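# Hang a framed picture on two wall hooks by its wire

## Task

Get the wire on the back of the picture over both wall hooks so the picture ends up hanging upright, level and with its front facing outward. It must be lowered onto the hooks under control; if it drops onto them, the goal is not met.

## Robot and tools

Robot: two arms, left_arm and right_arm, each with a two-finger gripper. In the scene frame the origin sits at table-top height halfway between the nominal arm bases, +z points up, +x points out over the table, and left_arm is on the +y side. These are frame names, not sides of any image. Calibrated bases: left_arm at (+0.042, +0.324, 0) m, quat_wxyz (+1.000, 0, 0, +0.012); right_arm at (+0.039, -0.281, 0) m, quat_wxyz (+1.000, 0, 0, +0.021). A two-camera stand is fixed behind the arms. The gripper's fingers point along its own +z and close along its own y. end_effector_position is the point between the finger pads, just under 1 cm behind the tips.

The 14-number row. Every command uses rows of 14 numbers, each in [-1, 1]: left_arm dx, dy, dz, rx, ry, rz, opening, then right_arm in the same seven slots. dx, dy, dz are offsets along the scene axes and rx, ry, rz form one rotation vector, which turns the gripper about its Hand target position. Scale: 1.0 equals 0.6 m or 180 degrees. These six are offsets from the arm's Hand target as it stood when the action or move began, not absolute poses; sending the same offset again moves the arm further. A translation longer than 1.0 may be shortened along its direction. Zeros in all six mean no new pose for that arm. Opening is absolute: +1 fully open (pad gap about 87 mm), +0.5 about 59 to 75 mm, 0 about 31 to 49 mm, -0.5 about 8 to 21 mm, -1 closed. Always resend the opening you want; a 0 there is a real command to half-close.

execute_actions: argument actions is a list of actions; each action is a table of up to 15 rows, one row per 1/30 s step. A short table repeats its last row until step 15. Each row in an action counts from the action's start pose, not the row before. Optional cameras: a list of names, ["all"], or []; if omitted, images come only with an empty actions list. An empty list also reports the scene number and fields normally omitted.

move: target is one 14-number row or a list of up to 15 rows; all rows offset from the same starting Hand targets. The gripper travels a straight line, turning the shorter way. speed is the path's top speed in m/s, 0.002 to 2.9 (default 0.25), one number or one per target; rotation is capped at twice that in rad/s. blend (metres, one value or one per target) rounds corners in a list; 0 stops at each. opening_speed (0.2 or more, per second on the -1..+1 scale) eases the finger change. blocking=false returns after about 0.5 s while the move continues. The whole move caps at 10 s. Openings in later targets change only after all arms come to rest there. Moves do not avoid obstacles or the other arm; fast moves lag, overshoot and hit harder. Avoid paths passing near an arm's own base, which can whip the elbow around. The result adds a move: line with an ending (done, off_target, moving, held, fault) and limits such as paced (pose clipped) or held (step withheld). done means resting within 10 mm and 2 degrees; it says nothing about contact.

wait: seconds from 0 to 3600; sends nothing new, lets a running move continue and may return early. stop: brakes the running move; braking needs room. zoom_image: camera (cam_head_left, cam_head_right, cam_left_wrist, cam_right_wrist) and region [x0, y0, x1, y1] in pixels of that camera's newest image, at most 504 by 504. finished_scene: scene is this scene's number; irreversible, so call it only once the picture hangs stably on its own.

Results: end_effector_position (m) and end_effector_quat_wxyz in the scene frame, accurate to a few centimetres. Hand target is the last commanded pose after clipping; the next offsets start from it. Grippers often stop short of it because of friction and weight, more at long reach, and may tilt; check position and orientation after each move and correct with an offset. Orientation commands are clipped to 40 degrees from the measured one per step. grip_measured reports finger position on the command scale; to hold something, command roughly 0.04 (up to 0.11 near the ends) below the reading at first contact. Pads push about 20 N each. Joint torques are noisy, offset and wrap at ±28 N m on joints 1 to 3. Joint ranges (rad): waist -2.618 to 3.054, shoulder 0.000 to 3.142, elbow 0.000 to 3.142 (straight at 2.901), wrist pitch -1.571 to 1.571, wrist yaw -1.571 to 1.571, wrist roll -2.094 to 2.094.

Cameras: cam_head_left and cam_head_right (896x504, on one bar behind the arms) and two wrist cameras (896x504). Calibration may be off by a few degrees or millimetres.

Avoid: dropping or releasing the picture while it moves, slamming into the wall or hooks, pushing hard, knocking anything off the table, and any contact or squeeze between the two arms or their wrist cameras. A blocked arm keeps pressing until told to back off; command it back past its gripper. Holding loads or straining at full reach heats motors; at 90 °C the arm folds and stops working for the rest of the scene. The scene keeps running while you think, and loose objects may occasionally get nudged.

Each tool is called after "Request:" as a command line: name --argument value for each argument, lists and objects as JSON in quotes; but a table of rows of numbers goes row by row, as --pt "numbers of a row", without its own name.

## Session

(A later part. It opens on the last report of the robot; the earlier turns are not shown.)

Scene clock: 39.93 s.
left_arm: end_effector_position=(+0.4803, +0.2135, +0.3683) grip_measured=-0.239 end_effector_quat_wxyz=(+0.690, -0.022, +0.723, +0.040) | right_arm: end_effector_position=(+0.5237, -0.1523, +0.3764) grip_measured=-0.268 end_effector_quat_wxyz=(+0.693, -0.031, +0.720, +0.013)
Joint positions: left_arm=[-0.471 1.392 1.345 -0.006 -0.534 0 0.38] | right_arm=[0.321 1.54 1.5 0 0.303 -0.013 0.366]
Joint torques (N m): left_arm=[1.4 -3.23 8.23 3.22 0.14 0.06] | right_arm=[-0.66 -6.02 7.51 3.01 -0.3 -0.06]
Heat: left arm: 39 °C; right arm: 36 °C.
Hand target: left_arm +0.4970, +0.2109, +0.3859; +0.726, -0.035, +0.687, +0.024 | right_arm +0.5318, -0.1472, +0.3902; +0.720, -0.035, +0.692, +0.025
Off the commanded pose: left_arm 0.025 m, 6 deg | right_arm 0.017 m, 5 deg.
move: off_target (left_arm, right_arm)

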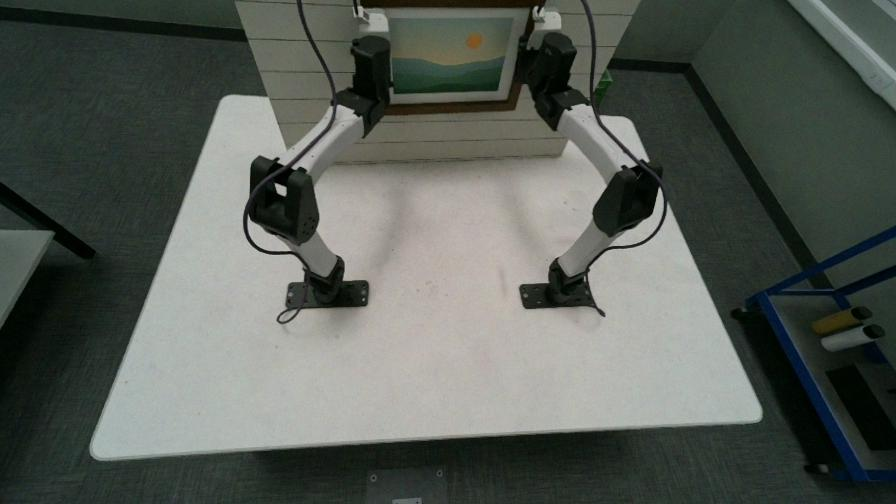

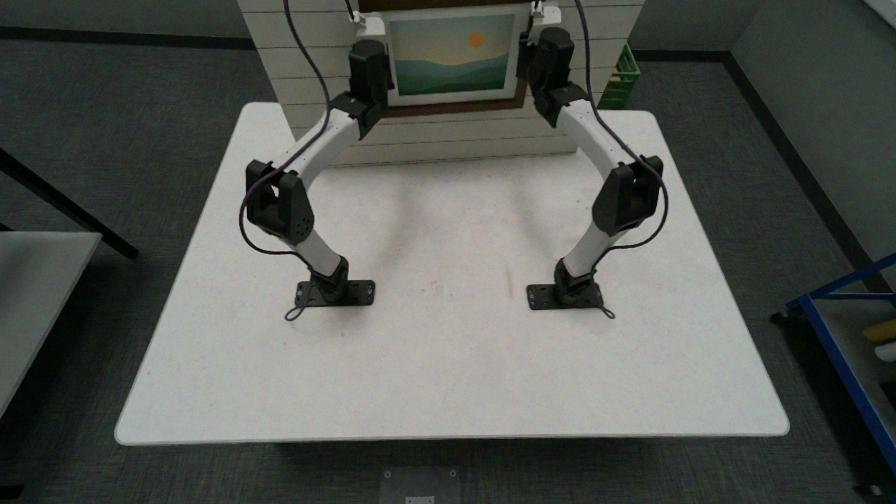

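Request:
move --pt "-0.018 0 0 0 0 0 -0.6 -0.01 0 0 0 0 0 -0.6" --pt "-0.018 0 -0.035 0 0 0 -0.6 -0.01 0 -0.04 0 0 0 -0.6" --speed '[0.05, 0.06]' --blend '[0.005, 0]' --cameras '["cam_head_left","cam_head_right"]'

Request:
zoom_image --camera "cam_head_right" --region '[340, 0, 590, 170]'

Request:
zoom_image --camera "cam_head_left" --region '[340, 0, 590, 170]'

Scene clock: 43.87 s.
left_arm: end_effector_position=(+0.4806, +0.2133, +0.3387) grip_measured=-0.239 end_effector_quat_wxyz=(+0.689, -0.021, +0.723, +0.041) | right_arm: end_effector_position=(+0.5233, -0.1521, +0.3455) grip_measured=-0.268 end_effector_quat_wxyz=(+0.691, -0.030, +0.722, +0.014)
Joint positions: left_arm=[-0.471 1.379 1.217 0.108 -0.534 0.002 0.38] | right_arm=[0.321 1.524 1.367 0.11 0.302 -0.008 0.366]
Joint torques (N m): left_arm=[0.12 -6.08 8.7 2.96 -0.02 0.06] | right_arm=[-0.08 -7.43 8.06 2.85 -0.23 -0.11]
Heat: left arm: 40 °C; right arm: 36 °C.
Hand target: left_arm +0.4862, +0.2109, +0.3651; +0.726, -0.035, +0.686, +0.024 | right_arm +0.5258, -0.1472, +0.3660; +0.720, -0.035, +0.692, +0.025
Off the commanded pose: left_arm 0.027 m, 6 deg | right_arm 0.021 m, 5 deg.
move: off_target (left_arm, right_arm); blend cut to 0.0038 m at target 1

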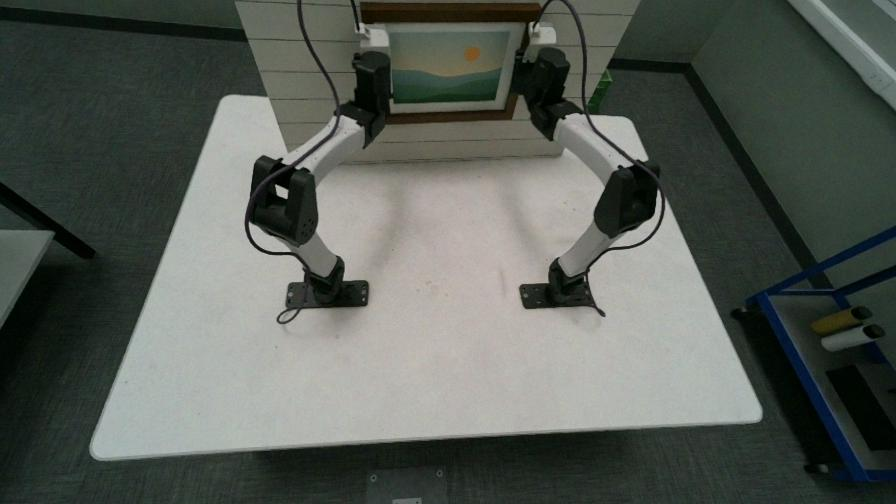

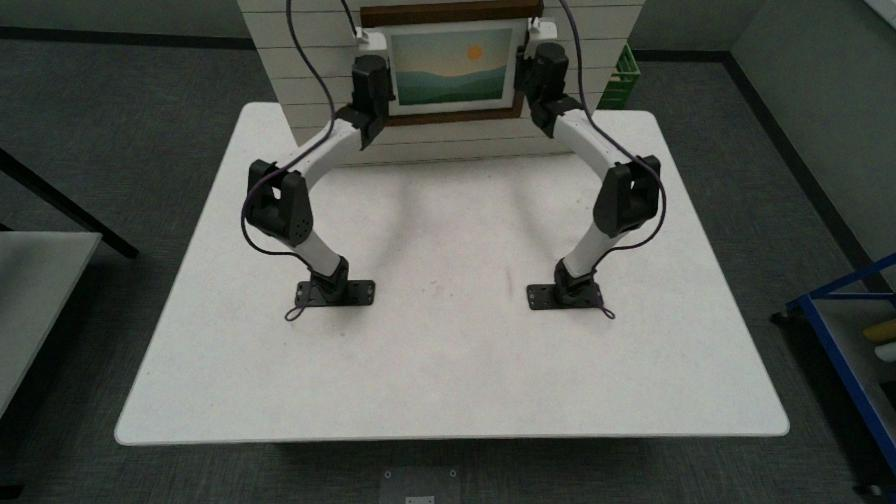

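Scaled by 2.016.

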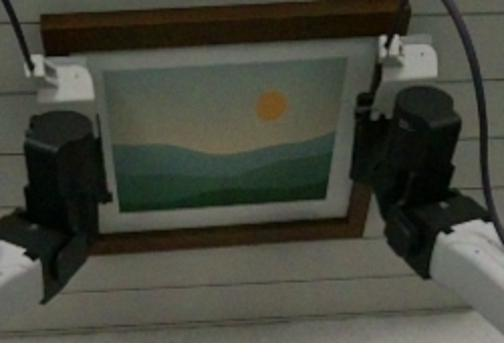

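Scaled by 2.016.

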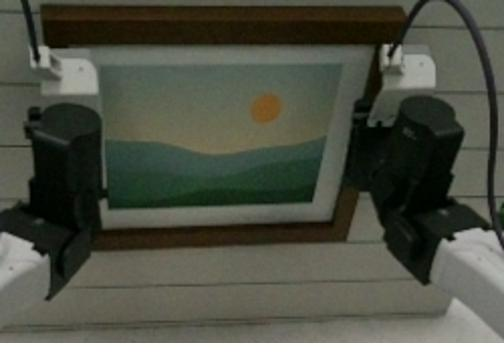

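Request:
move --target '[-0.004,0,-0.075,0,0,0,-0.6,-0.004,0,-0.083,0,0,0,-0.6]' --speed 0.06 --cameras '["cam_head_left","cam_head_right"]'

Request:
zoom_image --camera "cam_head_right" --region '[340, 0, 590, 170]'

Request:
zoom_image --camera "cam_head_left" --region '[340, 0, 590, 170]'

Scene clock: 47.57 s.
left_arm: end_effector_position=(+0.4761, +0.2132, +0.2733) grip_measured=-0.239 end_effector_quat_wxyz=(+0.669, -0.013, +0.742, +0.042) | right_arm: end_effector_position=(+0.5185, -0.1514, +0.2773) grip_measured=-0.268 end_effector_quat_wxyz=(+0.672, -0.031, +0.739, +0.018)
Joint positions: left_arm=[-0.471 1.378 1.012 0.25 -0.524 -0.013 0.38] | right_arm=[0.321 1.523 1.146 0.277 0.294 0.014 0.366]
Joint torques (N m): left_arm=[-0.27 -7.71 10.09 3.26 -0.2 0.2] | right_arm=[0.27 -8.53 9.37 3.14 -0.08 -0.31]
Heat: left arm: 41 °C; right arm: 36 °C.
Hand target: left_arm +0.4838, +0.2109, +0.3199; +0.726, -0.035, +0.687, +0.024 | right_arm +0.5234, -0.1472, +0.3165; +0.720, -0.035, +0.692, +0.025
Off the commanded pose: left_arm 0.048 m, 10 deg | right_arm 0.039 m, 8 deg.
move: off_target (left_arm, right_arm)

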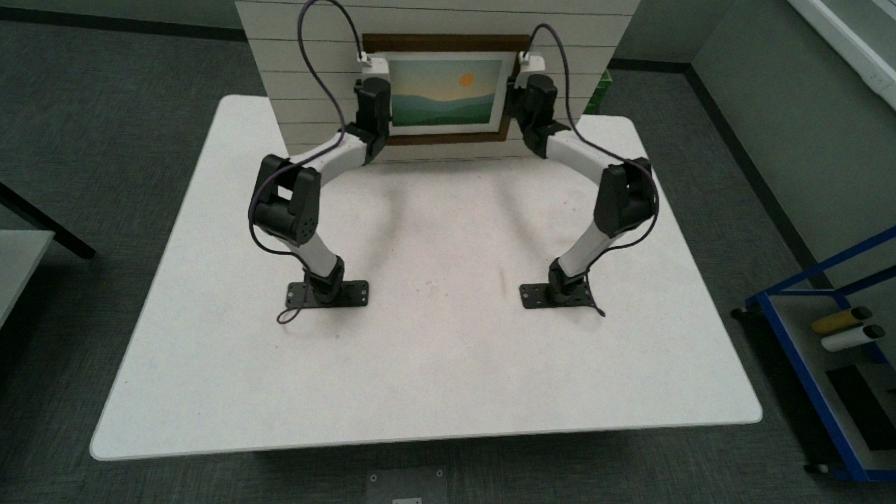

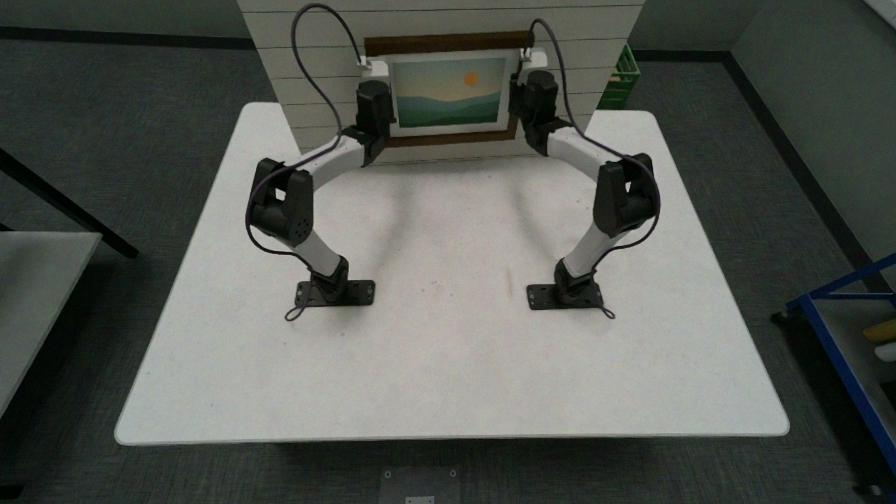

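Scaled by 2.016.

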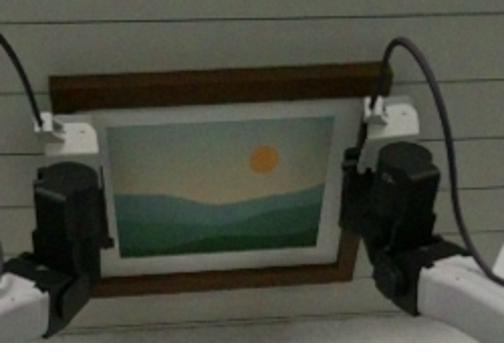

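Scaled by 2.016.

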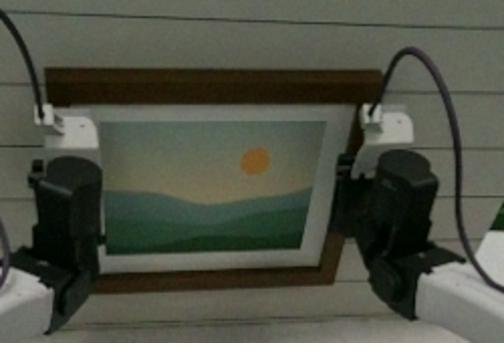

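Request:
move --target '[-0.002,0,-0.03,0,0,0,-0.6,-0.002,0,-0.033,0,0,0,-0.6]' --speed 0.05 --cameras '["cam_head_left","cam_head_right"]'

Scene clock: 50.27 s.
left_arm: end_effector_position=(+0.4738, +0.2141, +0.2568) grip_measured=-0.239 end_effector_quat_wxyz=(+0.670, -0.013, +0.741, +0.041) | right_arm: end_effector_position=(+0.5159, -0.1522, +0.2607) grip_measured=-0.268 end_effector_quat_wxyz=(+0.674, -0.032, +0.738, +0.019)
Joint positions: left_arm=[-0.471 1.378 0.944 0.32 -0.523 -0.014 0.38] | right_arm=[0.321 1.523 1.074 0.354 0.292 0.013 0.366]
Joint torques (N m): left_arm=[-0.39 -7.13 10.09 3.3 -0.23 0.2] | right_arm=[0.35 -7.82 9.32 3.15 -0.07 -0.27]
Heat: left arm: 42 °C; right arm: 37 °C.
Hand target: left_arm +0.4826, +0.2109, +0.3020; +0.726, -0.035, +0.686, +0.024 | right_arm +0.5222, -0.1472, +0.2967; +0.720, -0.035, +0.692, +0.025
Off the commanded pose: left_arm 0.046 m, 10 deg | right_arm 0.037 m, 7 deg.
move: off_target (left_arm, right_arm)

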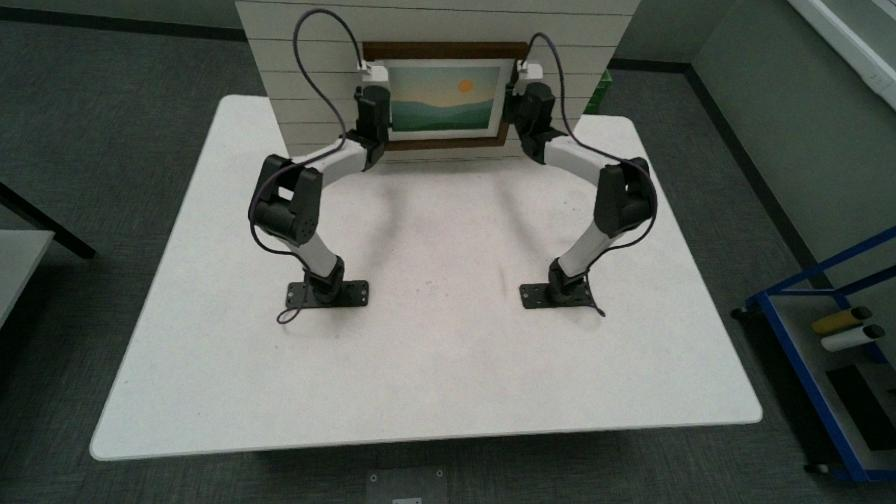

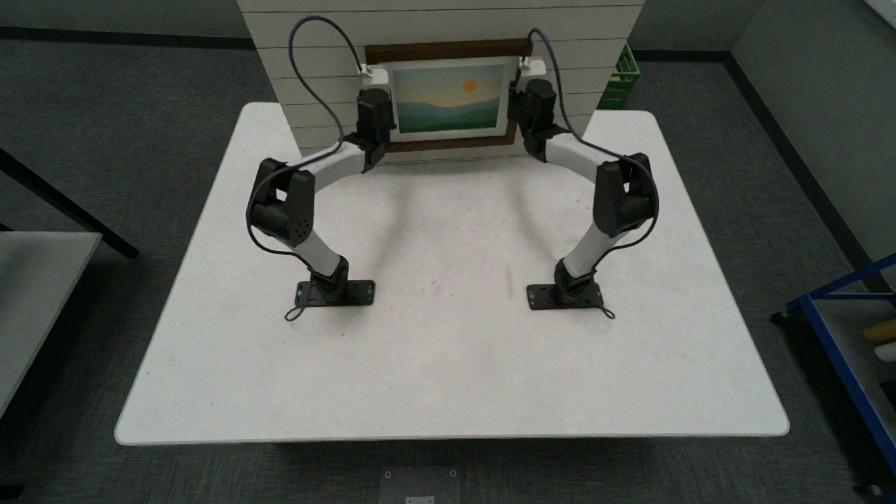

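Request:
move --target '[0,0,-0.02,0,0,0,-0.6,0,0,-0.02,0,0,0,-0.6]' --speed 0.05 --cameras '["cam_head_left","cam_head_right"]'

Request:
zoom_image --camera "cam_head_right" --region '[340, 0, 590, 170]'

Request:
zoom_image --camera "cam_head_left" --region '[340, 0, 590, 170]'

Scene clock: 52.73 s.
left_arm: end_effector_position=(+0.4728, +0.2147, +0.2506) grip_measured=-0.240 end_effector_quat_wxyz=(+0.674, -0.014, +0.737, +0.041) | right_arm: end_effector_position=(+0.5154, -0.1512, +0.2539) grip_measured=-0.269 end_effector_quat_wxyz=(+0.679, -0.033, +0.733, +0.021)
Joint positions: left_arm=[-0.471 1.378 0.906 0.371 -0.523 -0.009 0.38] | right_arm=[0.323 1.527 1.038 0.407 0.289 0.01 0.365]
Joint torques (N m): left_arm=[-0.4 -6.06 9.96 3.22 -0.22 0.16] | right_arm=[0.2 -7.23 9.09 3.14 -0.05 -0.27]
Heat: left arm: 43 °C; right arm: 38 °C.
Hand target: left_arm +0.4826, +0.2109, +0.2899; +0.726, -0.035, +0.686, +0.024 | right_arm +0.5222, -0.1472, +0.2844; +0.720, -0.035, +0.692, +0.025
Off the commanded pose: left_arm 0.041 m, 9 deg | right_arm 0.032 m, 7 deg.
move: off_target (left_arm, right_arm)

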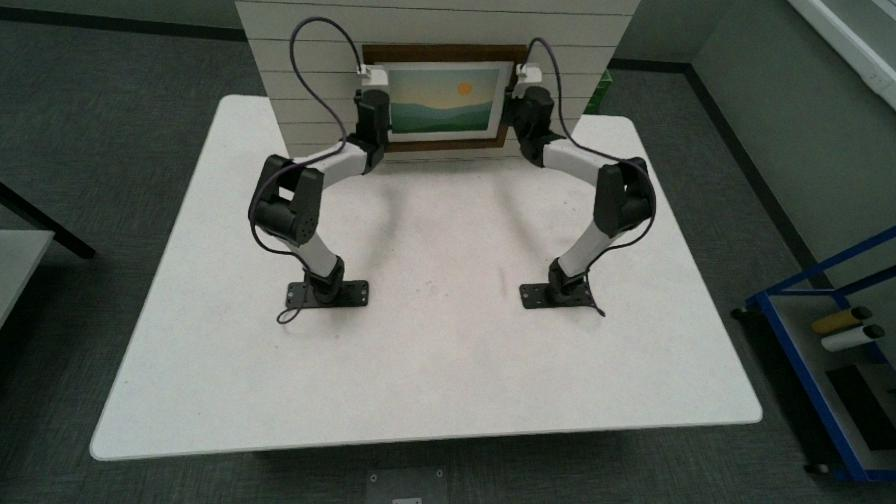

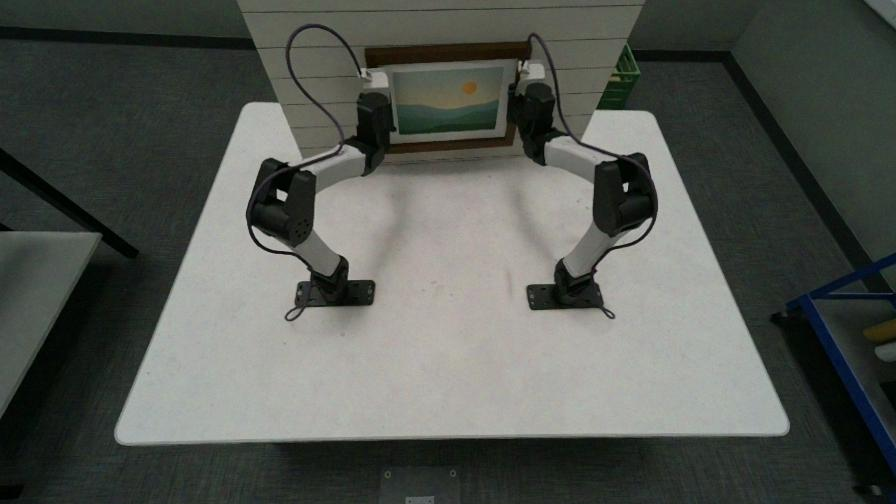

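Scaled by 2.016.

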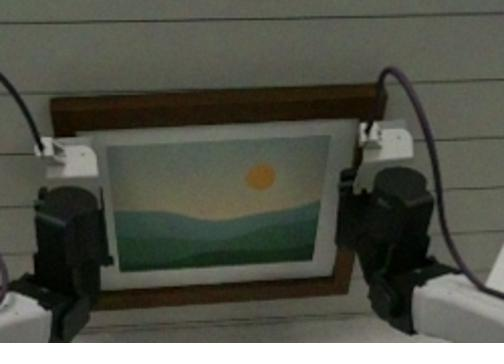

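Scaled by 2.016.

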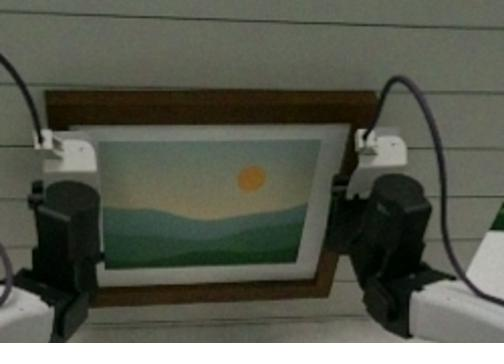

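Request:
move --target '[0,0,-0.022,0,0,0,-0.6,0,0,-0.033,0,0,0,-0.6]' --speed 0.05 --cameras '["cam_head_left","cam_head_right"]'

Request:
zoom_image --camera "cam_head_right" --region '[340, 0, 590, 170]'

Request:
zoom_image --camera "cam_head_left" --region '[340, 0, 590, 170]'

Scene clock: 56.07 s.
left_arm: end_effector_position=(+0.4759, +0.2147, +0.2480) grip_measured=-0.240 end_effector_quat_wxyz=(+0.688, -0.016, +0.725, +0.041) | right_arm: end_effector_position=(+0.5186, -0.1499, +0.2502) grip_measured=-0.270 end_effector_quat_wxyz=(+0.697, -0.032, +0.716, +0.024)
Joint positions: left_arm=[-0.471 1.395 0.872 0.464 -0.527 0.008 0.38] | right_arm=[0.324 1.548 0.991 0.528 0.288 -0.001 0.365]
Joint torques (N m): left_arm=[-0.29 -5.85 9.29 2.93 -0.13 0.02] | right_arm=[0.08 -6.65 8.17 2.78 -0.07 -0.16]
Heat: left arm: 43 °C; right arm: 39 °C.
Hand target: left_arm +0.4826, +0.2110, +0.2769; +0.726, -0.035, +0.686, +0.024 | right_arm +0.5222, -0.1472, +0.2647; +0.720, -0.035, +0.692, +0.025
Off the commanded pose: left_arm 0.030 m, 7 deg | right_arm 0.015 m, 4 deg.
move: off_target (left_arm, right_arm)

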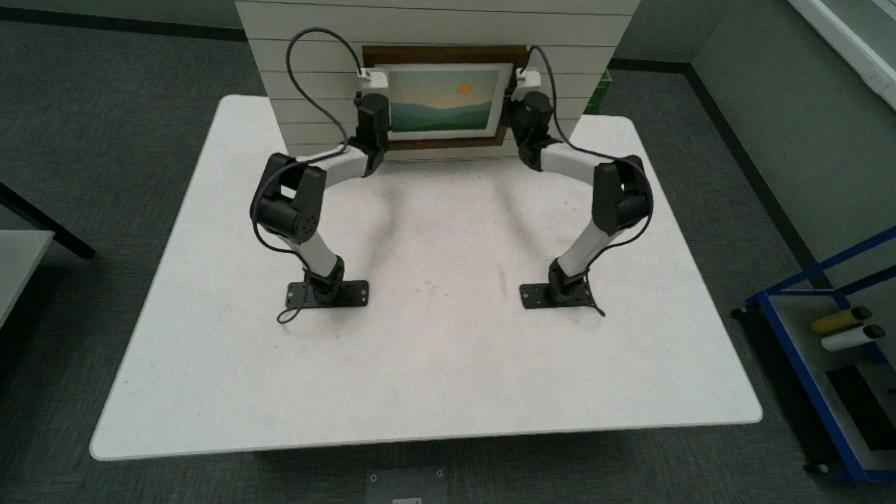

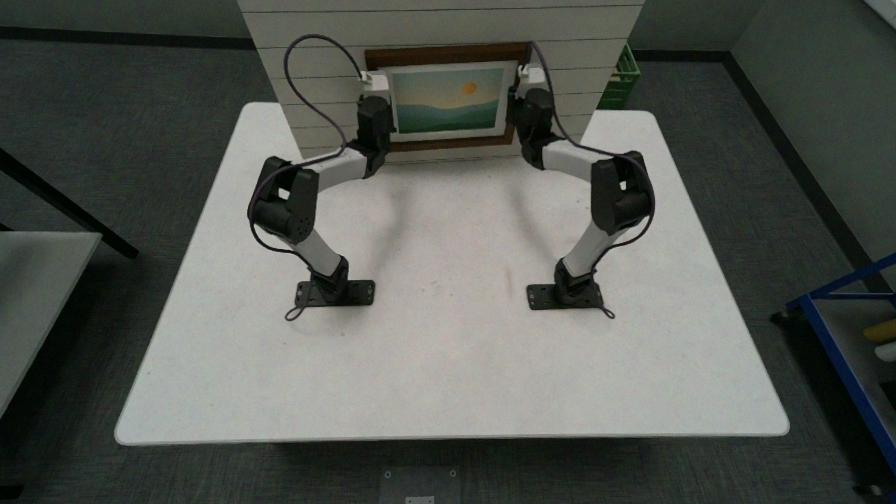

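Scaled by 2.016.

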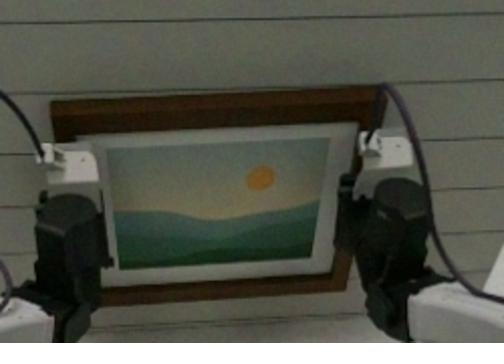

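Scaled by 2.016.

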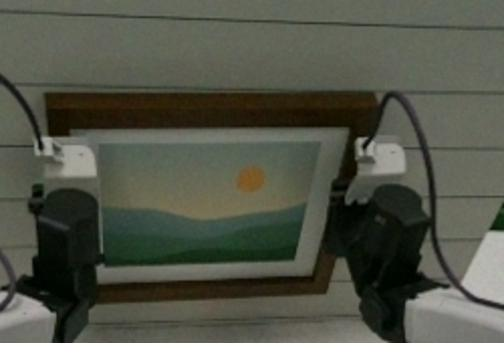

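Request:
move --pt "0 0 0.0483 0 0 0 -0.6 0 0 0.0467 0 0 0 -0.6" --pt "0 -0.0133 0.0483 0 0 0 -0.6 0 -0.0133 0.0467 0 0 0 -0.6" --pt "0 -0.0133 -0.008 0 0 0 -0.6 0 -0.0133 0.0013 0 0 0 -0.6" --speed '[0.05, 0.04, 0.05]' --blend '[0.004, 0.004, 0]' --cameras '["cam_head_left","cam_head_right"]'

Request:
zoom_image --camera "cam_head_right" --region '[340, 0, 590, 170]'

Request:
zoom_image --camera "cam_head_left" --region '[340, 0, 590, 170]'

Scene clock: 62.07 s.
left_arm: end_effector_position=(+0.4777, +0.2096, +0.2467) grip_measured=-0.240 end_effector_quat_wxyz=(+0.691, -0.019, +0.721, +0.041) | right_arm: end_effector_position=(+0.5199, -0.1531, +0.2502) grip_measured=-0.271 end_effector_quat_wxyz=(+0.699, -0.034, +0.714, +0.026)
Joint positions: left_arm=[-0.486 1.415 0.872 0.495 -0.546 0.009 0.38] | right_arm=[0.31 1.548 0.985 0.54 0.269 -0.004 0.365]
Joint torques (N m): left_arm=[-1.07 -5.74 9.02 2.9 -0.17 0.01] | right_arm=[-0.84 -7.42 7.9 2.64 -0.11 -0.14]
Heat: left arm: 43 °C; right arm: 39 °C.
Hand target: left_arm +0.4826, +0.2029, +0.2721; +0.726, -0.035, +0.686, +0.024 | right_arm +0.5222, -0.1552, +0.2656; +0.720, -0.035, +0.692, +0.025
Off the commanded pose: left_arm 0.027 m, 6 deg | right_arm 0.016 m, 4 deg.
move: off_target (left_arm, right_arm)

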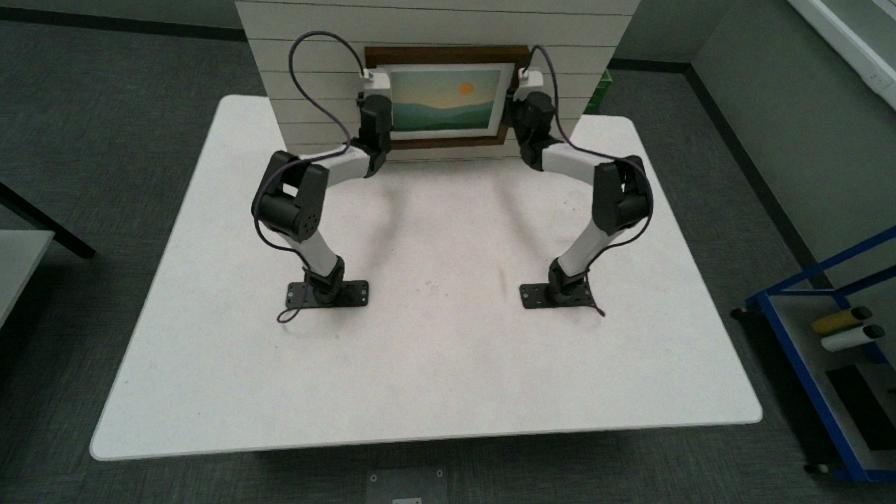

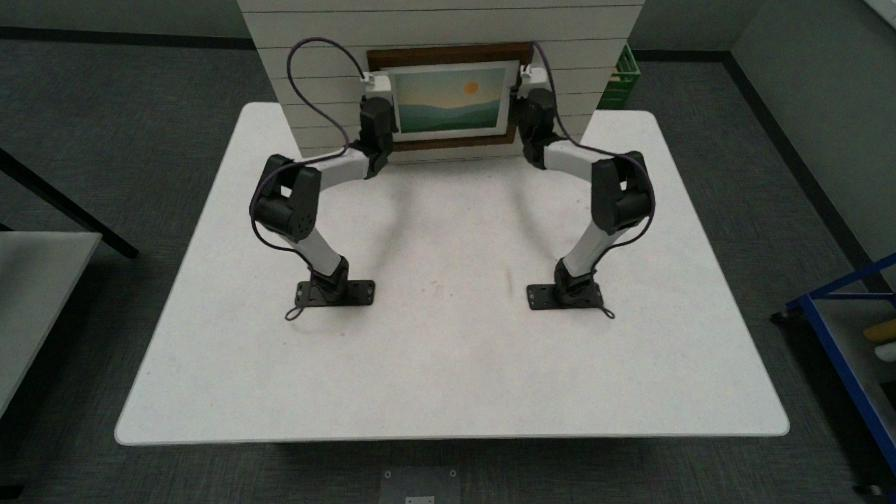

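Scaled by 2.016.

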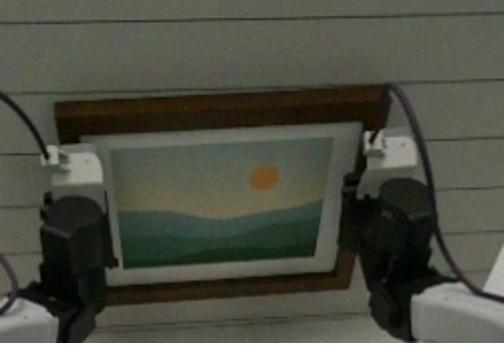

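Scaled by 2.016.

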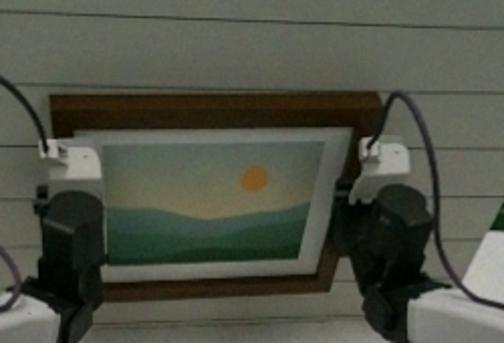

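Request:
move --target '[0,0.004,0.059,0,0,0,-0.6,0,0.004,0.0465,0,0,0,-0.6]' --speed 0.06 --cameras '["cam_head_left","cam_head_right"]'

Request:
zoom_image --camera "cam_head_right" --region '[340, 0, 590, 170]'

Request:
zoom_image --camera "cam_head_left" --region '[340, 0, 590, 170]'

Scene clock: 64.83 s.
left_arm: end_effector_position=(+0.4782, +0.2092, +0.2499) grip_measured=-0.240 end_effector_quat_wxyz=(+0.677, -0.012, +0.735, +0.048) | right_arm: end_effector_position=(+0.5204, -0.1525, +0.2488) grip_measured=-0.268 end_effector_quat_wxyz=(+0.684, -0.035, +0.728, +0.025)
Joint positions: left_arm=[-0.486 1.412 0.924 0.395 -0.546 0.006 0.38] | right_arm=[0.31 1.548 1.021 0.461 0.269 0.006 0.366]
Joint torques (N m): left_arm=[-0.46 -9.66 13.37 2.57 -0.13 0.08] | right_arm=[-0.17 -10 12.42 2.32 -0.02 -0.24]
Heat: left arm: 44 °C; right arm: 39 °C.
Hand target: left_arm +0.4826, +0.2053, +0.3074; +0.726, -0.035, +0.686, +0.024 | right_arm +0.5222, -0.1528, +0.2935; +0.720, -0.035, +0.692, +0.025
Off the commanded pose: left_arm 0.058 m, 9 deg | right_arm 0.045 m, 6 deg.
move: off_target (left_arm, right_arm)

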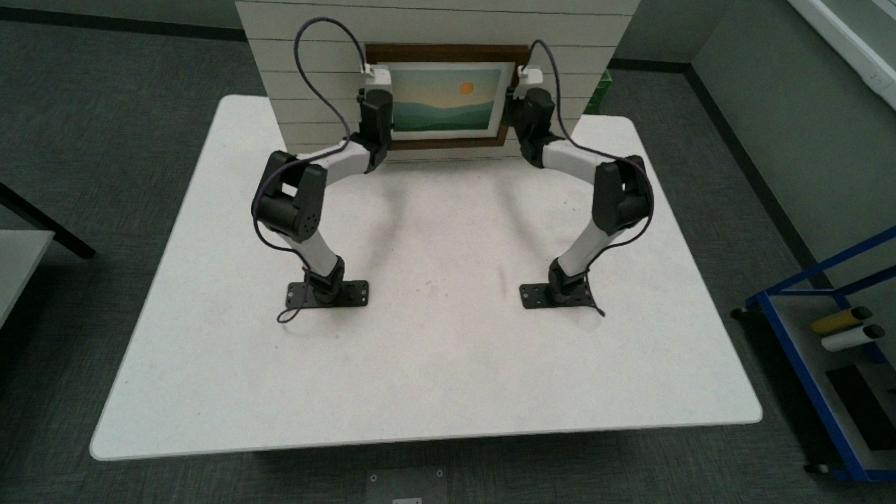

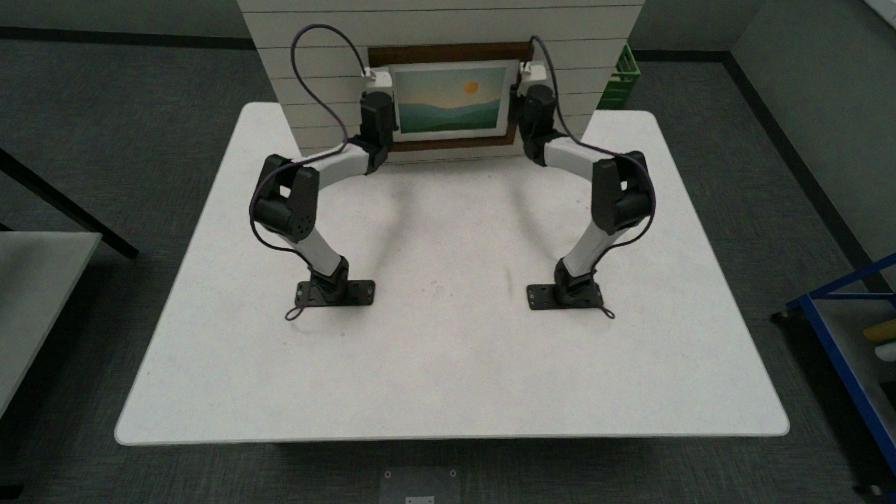

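Scaled by 2.016.

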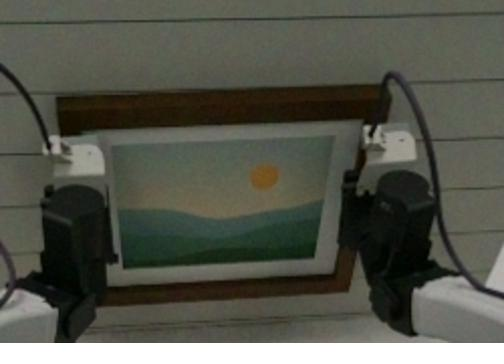

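Scaled by 2.016.

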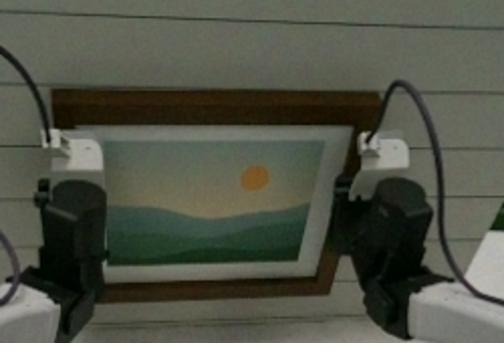

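Request:
move --pt "0 0 0 0 0 0 -0.6 0 0 -0.052 0 0 0 -0.6" --pt "-0.003 0 -0.06 0 0 0 -0.6 -0.003 0 -0.057 0 0 0 -0.6" --speed '[0.06, 0.06]' --cameras '["cam_head_left","cam_head_right"]'

Request:
zoom_image --camera "cam_head_right" --region '[340, 0, 590, 170]'

Request:
zoom_image --camera "cam_head_left" --region '[340, 0, 590, 170]'

Scene clock: 68.13 s.
left_arm: end_effector_position=(+0.4762, +0.2108, +0.2482) grip_measured=-0.240 end_effector_quat_wxyz=(+0.693, -0.018, +0.719, +0.043) | right_arm: end_effector_position=(+0.5187, -0.1533, +0.2477) grip_measured=-0.270 end_effector_quat_wxyz=(+0.702, -0.030, +0.711, +0.029)
Joint positions: left_arm=[-0.486 1.406 0.865 0.5 -0.547 0.015 0.38] | right_arm=[0.31 1.548 0.964 0.572 0.269 0.002 0.365]
Joint torques (N m): left_arm=[-0.64 -5.67 8.9 2.87 -0.11 -0.04] | right_arm=[-0.03 -6.9 7.9 2.58 -0.02 -0.2]
Heat: left arm: 43 °C; right arm: 39 °C.
Hand target: left_arm +0.4808, +0.2053, +0.2715; +0.726, -0.035, +0.686, +0.024 | right_arm +0.5204, -0.1528, +0.2592; +0.720, -0.035, +0.692, +0.025
Off the commanded pose: left_arm 0.024 m, 6 deg | right_arm 0.012 m, 3 deg.
move: off_target (left_arm, right_arm)

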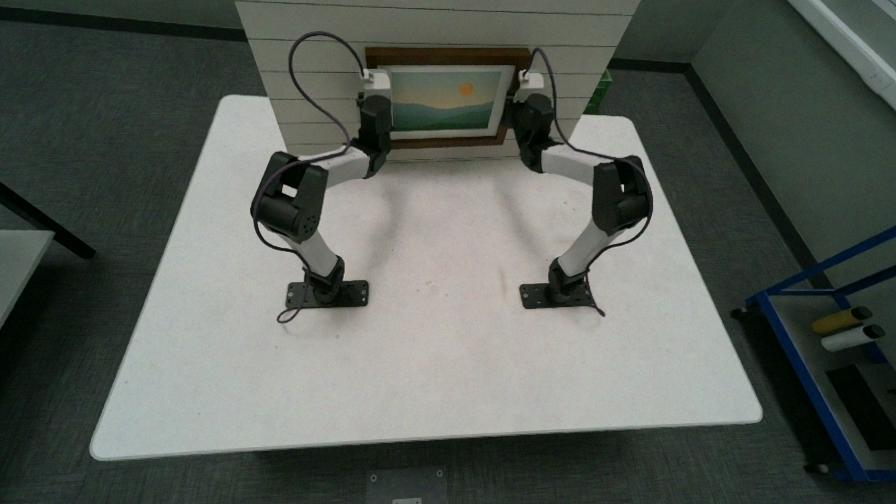

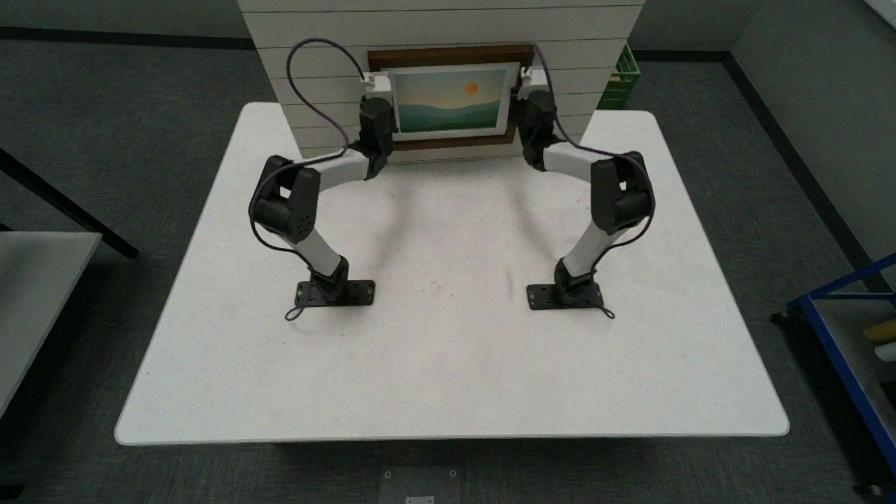

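Scaled by 2.016.

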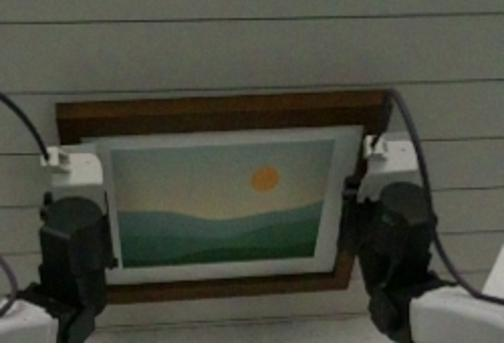

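Scaled by 2.016.

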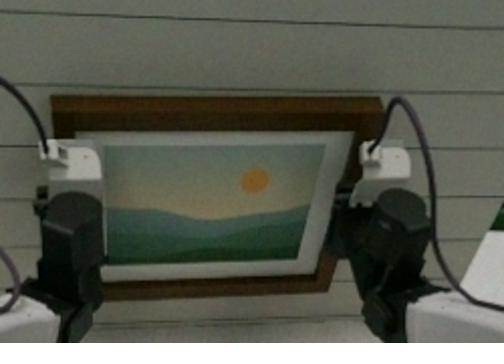

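Request:
move --target '[-0.002,0,-0.016,0,0,0,-0.6,-0.002,0,-0.022,0,0,0,-0.6]' --speed 0.05 --cameras '["cam_head_left","cam_head_right"]'

Request:
zoom_image --camera "cam_head_right" --region '[340, 0, 590, 170]'

Request:
zoom_image --camera "cam_head_left" --region '[340, 0, 590, 170]'

Scene clock: 70.60 s.
left_arm: end_effector_position=(+0.4770, +0.2108, +0.2472) grip_measured=-0.240 end_effector_quat_wxyz=(+0.703, -0.019, +0.710, +0.041) | right_arm: end_effector_position=(+0.5175, -0.1542, +0.2468) grip_measured=-0.272 end_effector_quat_wxyz=(+0.714, -0.030, +0.699, +0.029)
Joint positions: left_arm=[-0.486 1.415 0.839 0.566 -0.547 0.026 0.38] | right_arm=[0.31 1.551 0.928 0.644 0.269 -0.009 0.364]
Joint torques (N m): left_arm=[-0.83 -5.33 8.14 2.66 -0.12 -0.14] | right_arm=[0.09 -5.68 7.35 2.42 -0.04 -0.09]
Heat: left arm: 44 °C; right arm: 39 °C.
Hand target: left_arm +0.4797, +0.2053, +0.2618; +0.726, -0.035, +0.686, +0.024 | right_arm +0.5192, -0.1528, +0.2459; +0.720, -0.035, +0.692, +0.025
Off the commanded pose: left_arm 0.016 m, 5 deg | right_arm 0.002 m, 1 deg.
move: off_target (left_arm)

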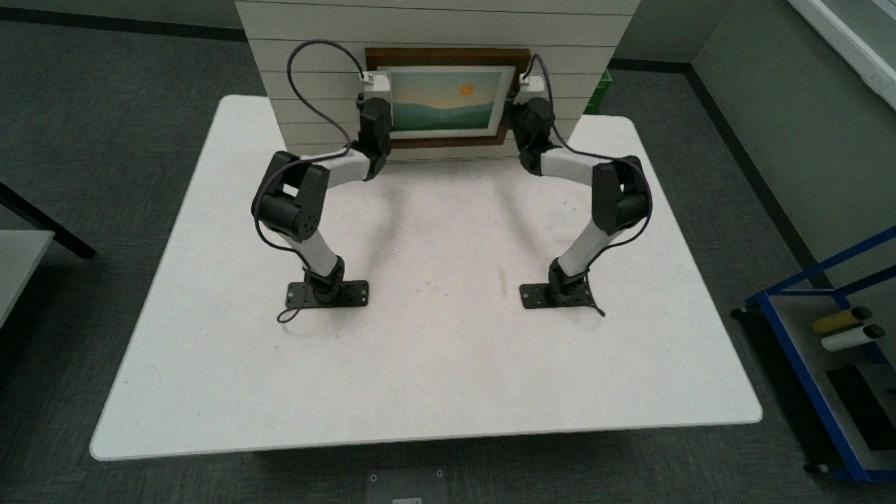

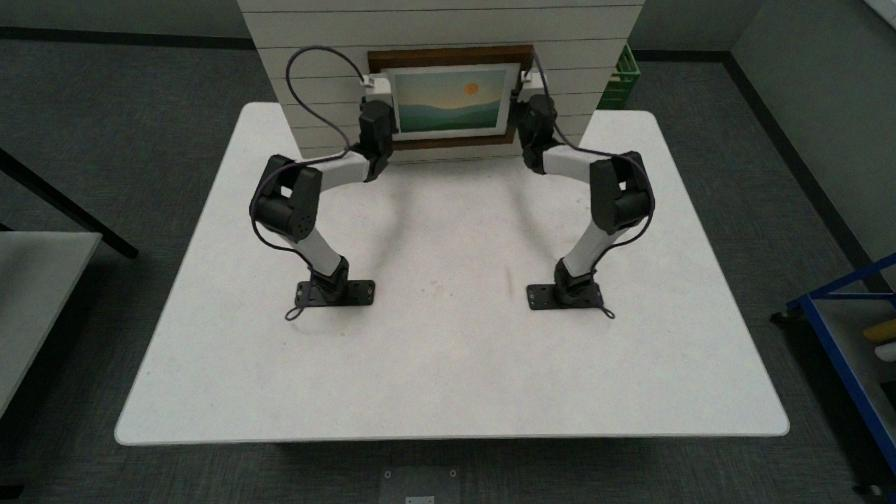

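Scaled by 2.016.

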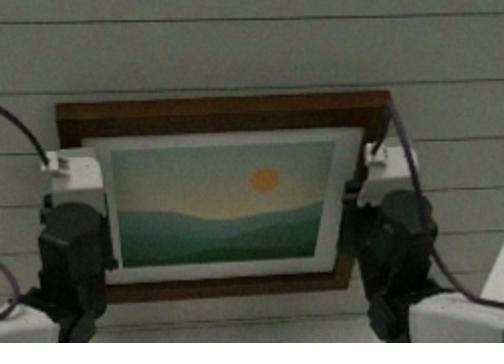

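Scaled by 2.016.

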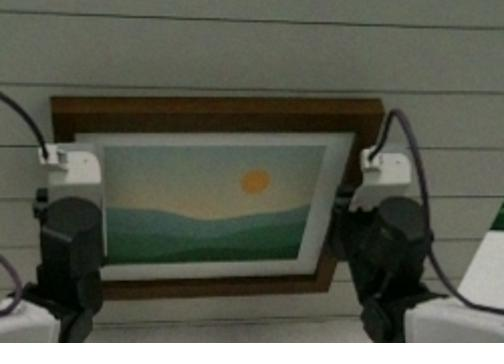

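Request:
move --pt "0.01 0.004 -0.0085 0 0 0 -0.6 0.01 -0.002 0.014 0 0 0 -0.6" --pt "0.006 0.004 -0.0085 0 0 0 0.15 0.006 -0.002 0.014 0 0 0 0.15" --speed '[0.04, 0.04]' --opening_speed 0.6 --cameras '["cam_head_left","cam_head_right"]'

Request:
zoom_image --camera "cam_head_right" --region '[340, 0, 590, 170]'

Request:
zoom_image --camera "cam_head_left" --region '[340, 0, 590, 170]'

Scene clock: 76.87 s.
left_arm: end_effector_position=(+0.4810, +0.2089, +0.2552) grip_measured=+0.149 end_effector_quat_wxyz=(+0.720, -0.028, +0.693, +0.033) | right_arm: end_effector_position=(+0.5188, -0.1537, +0.2469) grip_measured=+0.149 end_effector_quat_wxyz=(+0.714, -0.037, +0.699, +0.025)
Joint positions: left_arm=[-0.486 1.431 0.833 0.644 -0.547 0.03 0.575] | right_arm=[0.31 1.556 0.933 0.645 0.266 -0.023 0.575]
Joint torques (N m): left_arm=[0.31 -4.92 8.08 2.2 0.02 -0.15] | right_arm=[-0.58 -6.32 10.09 2.05 -0.07 0.05]
Heat: left arm: 44 °C; right arm: 38 °C.
Hand target: left_arm +0.4832, +0.2078, +0.2566; +0.726, -0.035, +0.687, +0.024 | right_arm +0.5228, -0.1540, +0.2543; +0.720, -0.035, +0.692, +0.025
Off the commanded pose: left_arm 0.003 m, 2 deg | right_arm 0.008 m, 1 deg.
move: done; target 2's new opening was sent with left_arm's hand 0.011 m and 4 deg from that target

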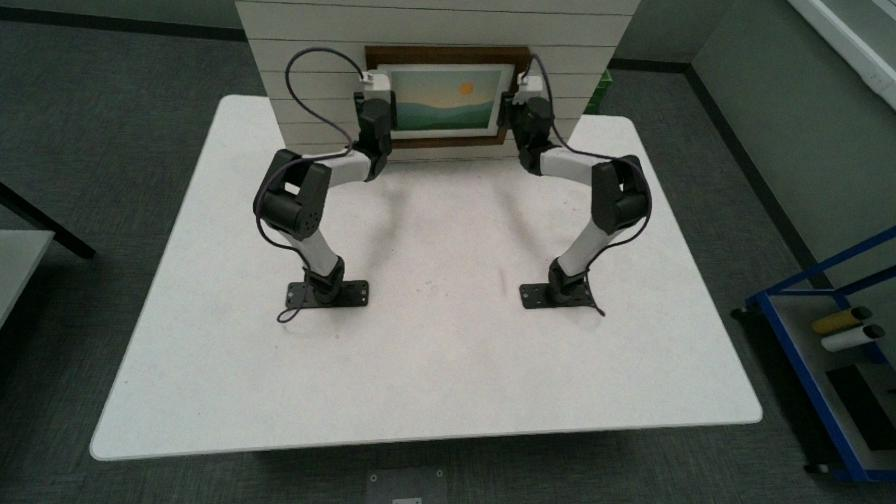

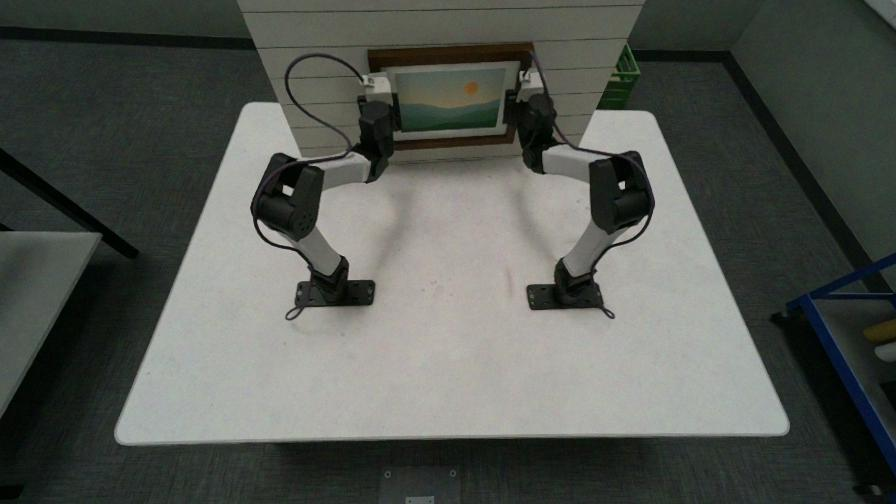

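Scaled by 2.016.

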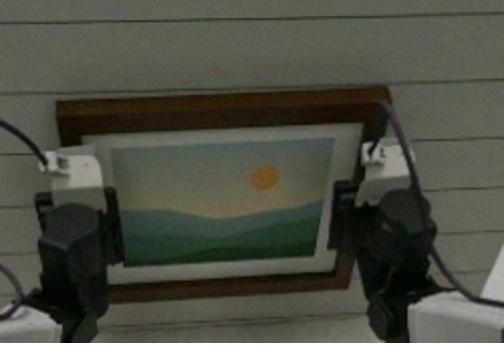

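Scaled by 2.016.

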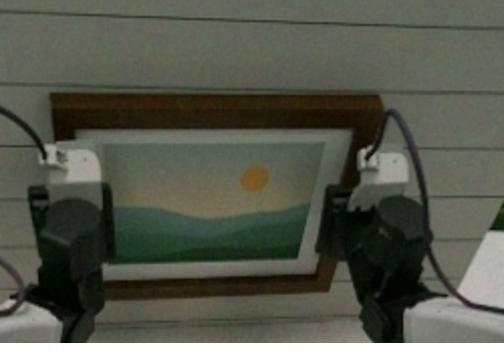

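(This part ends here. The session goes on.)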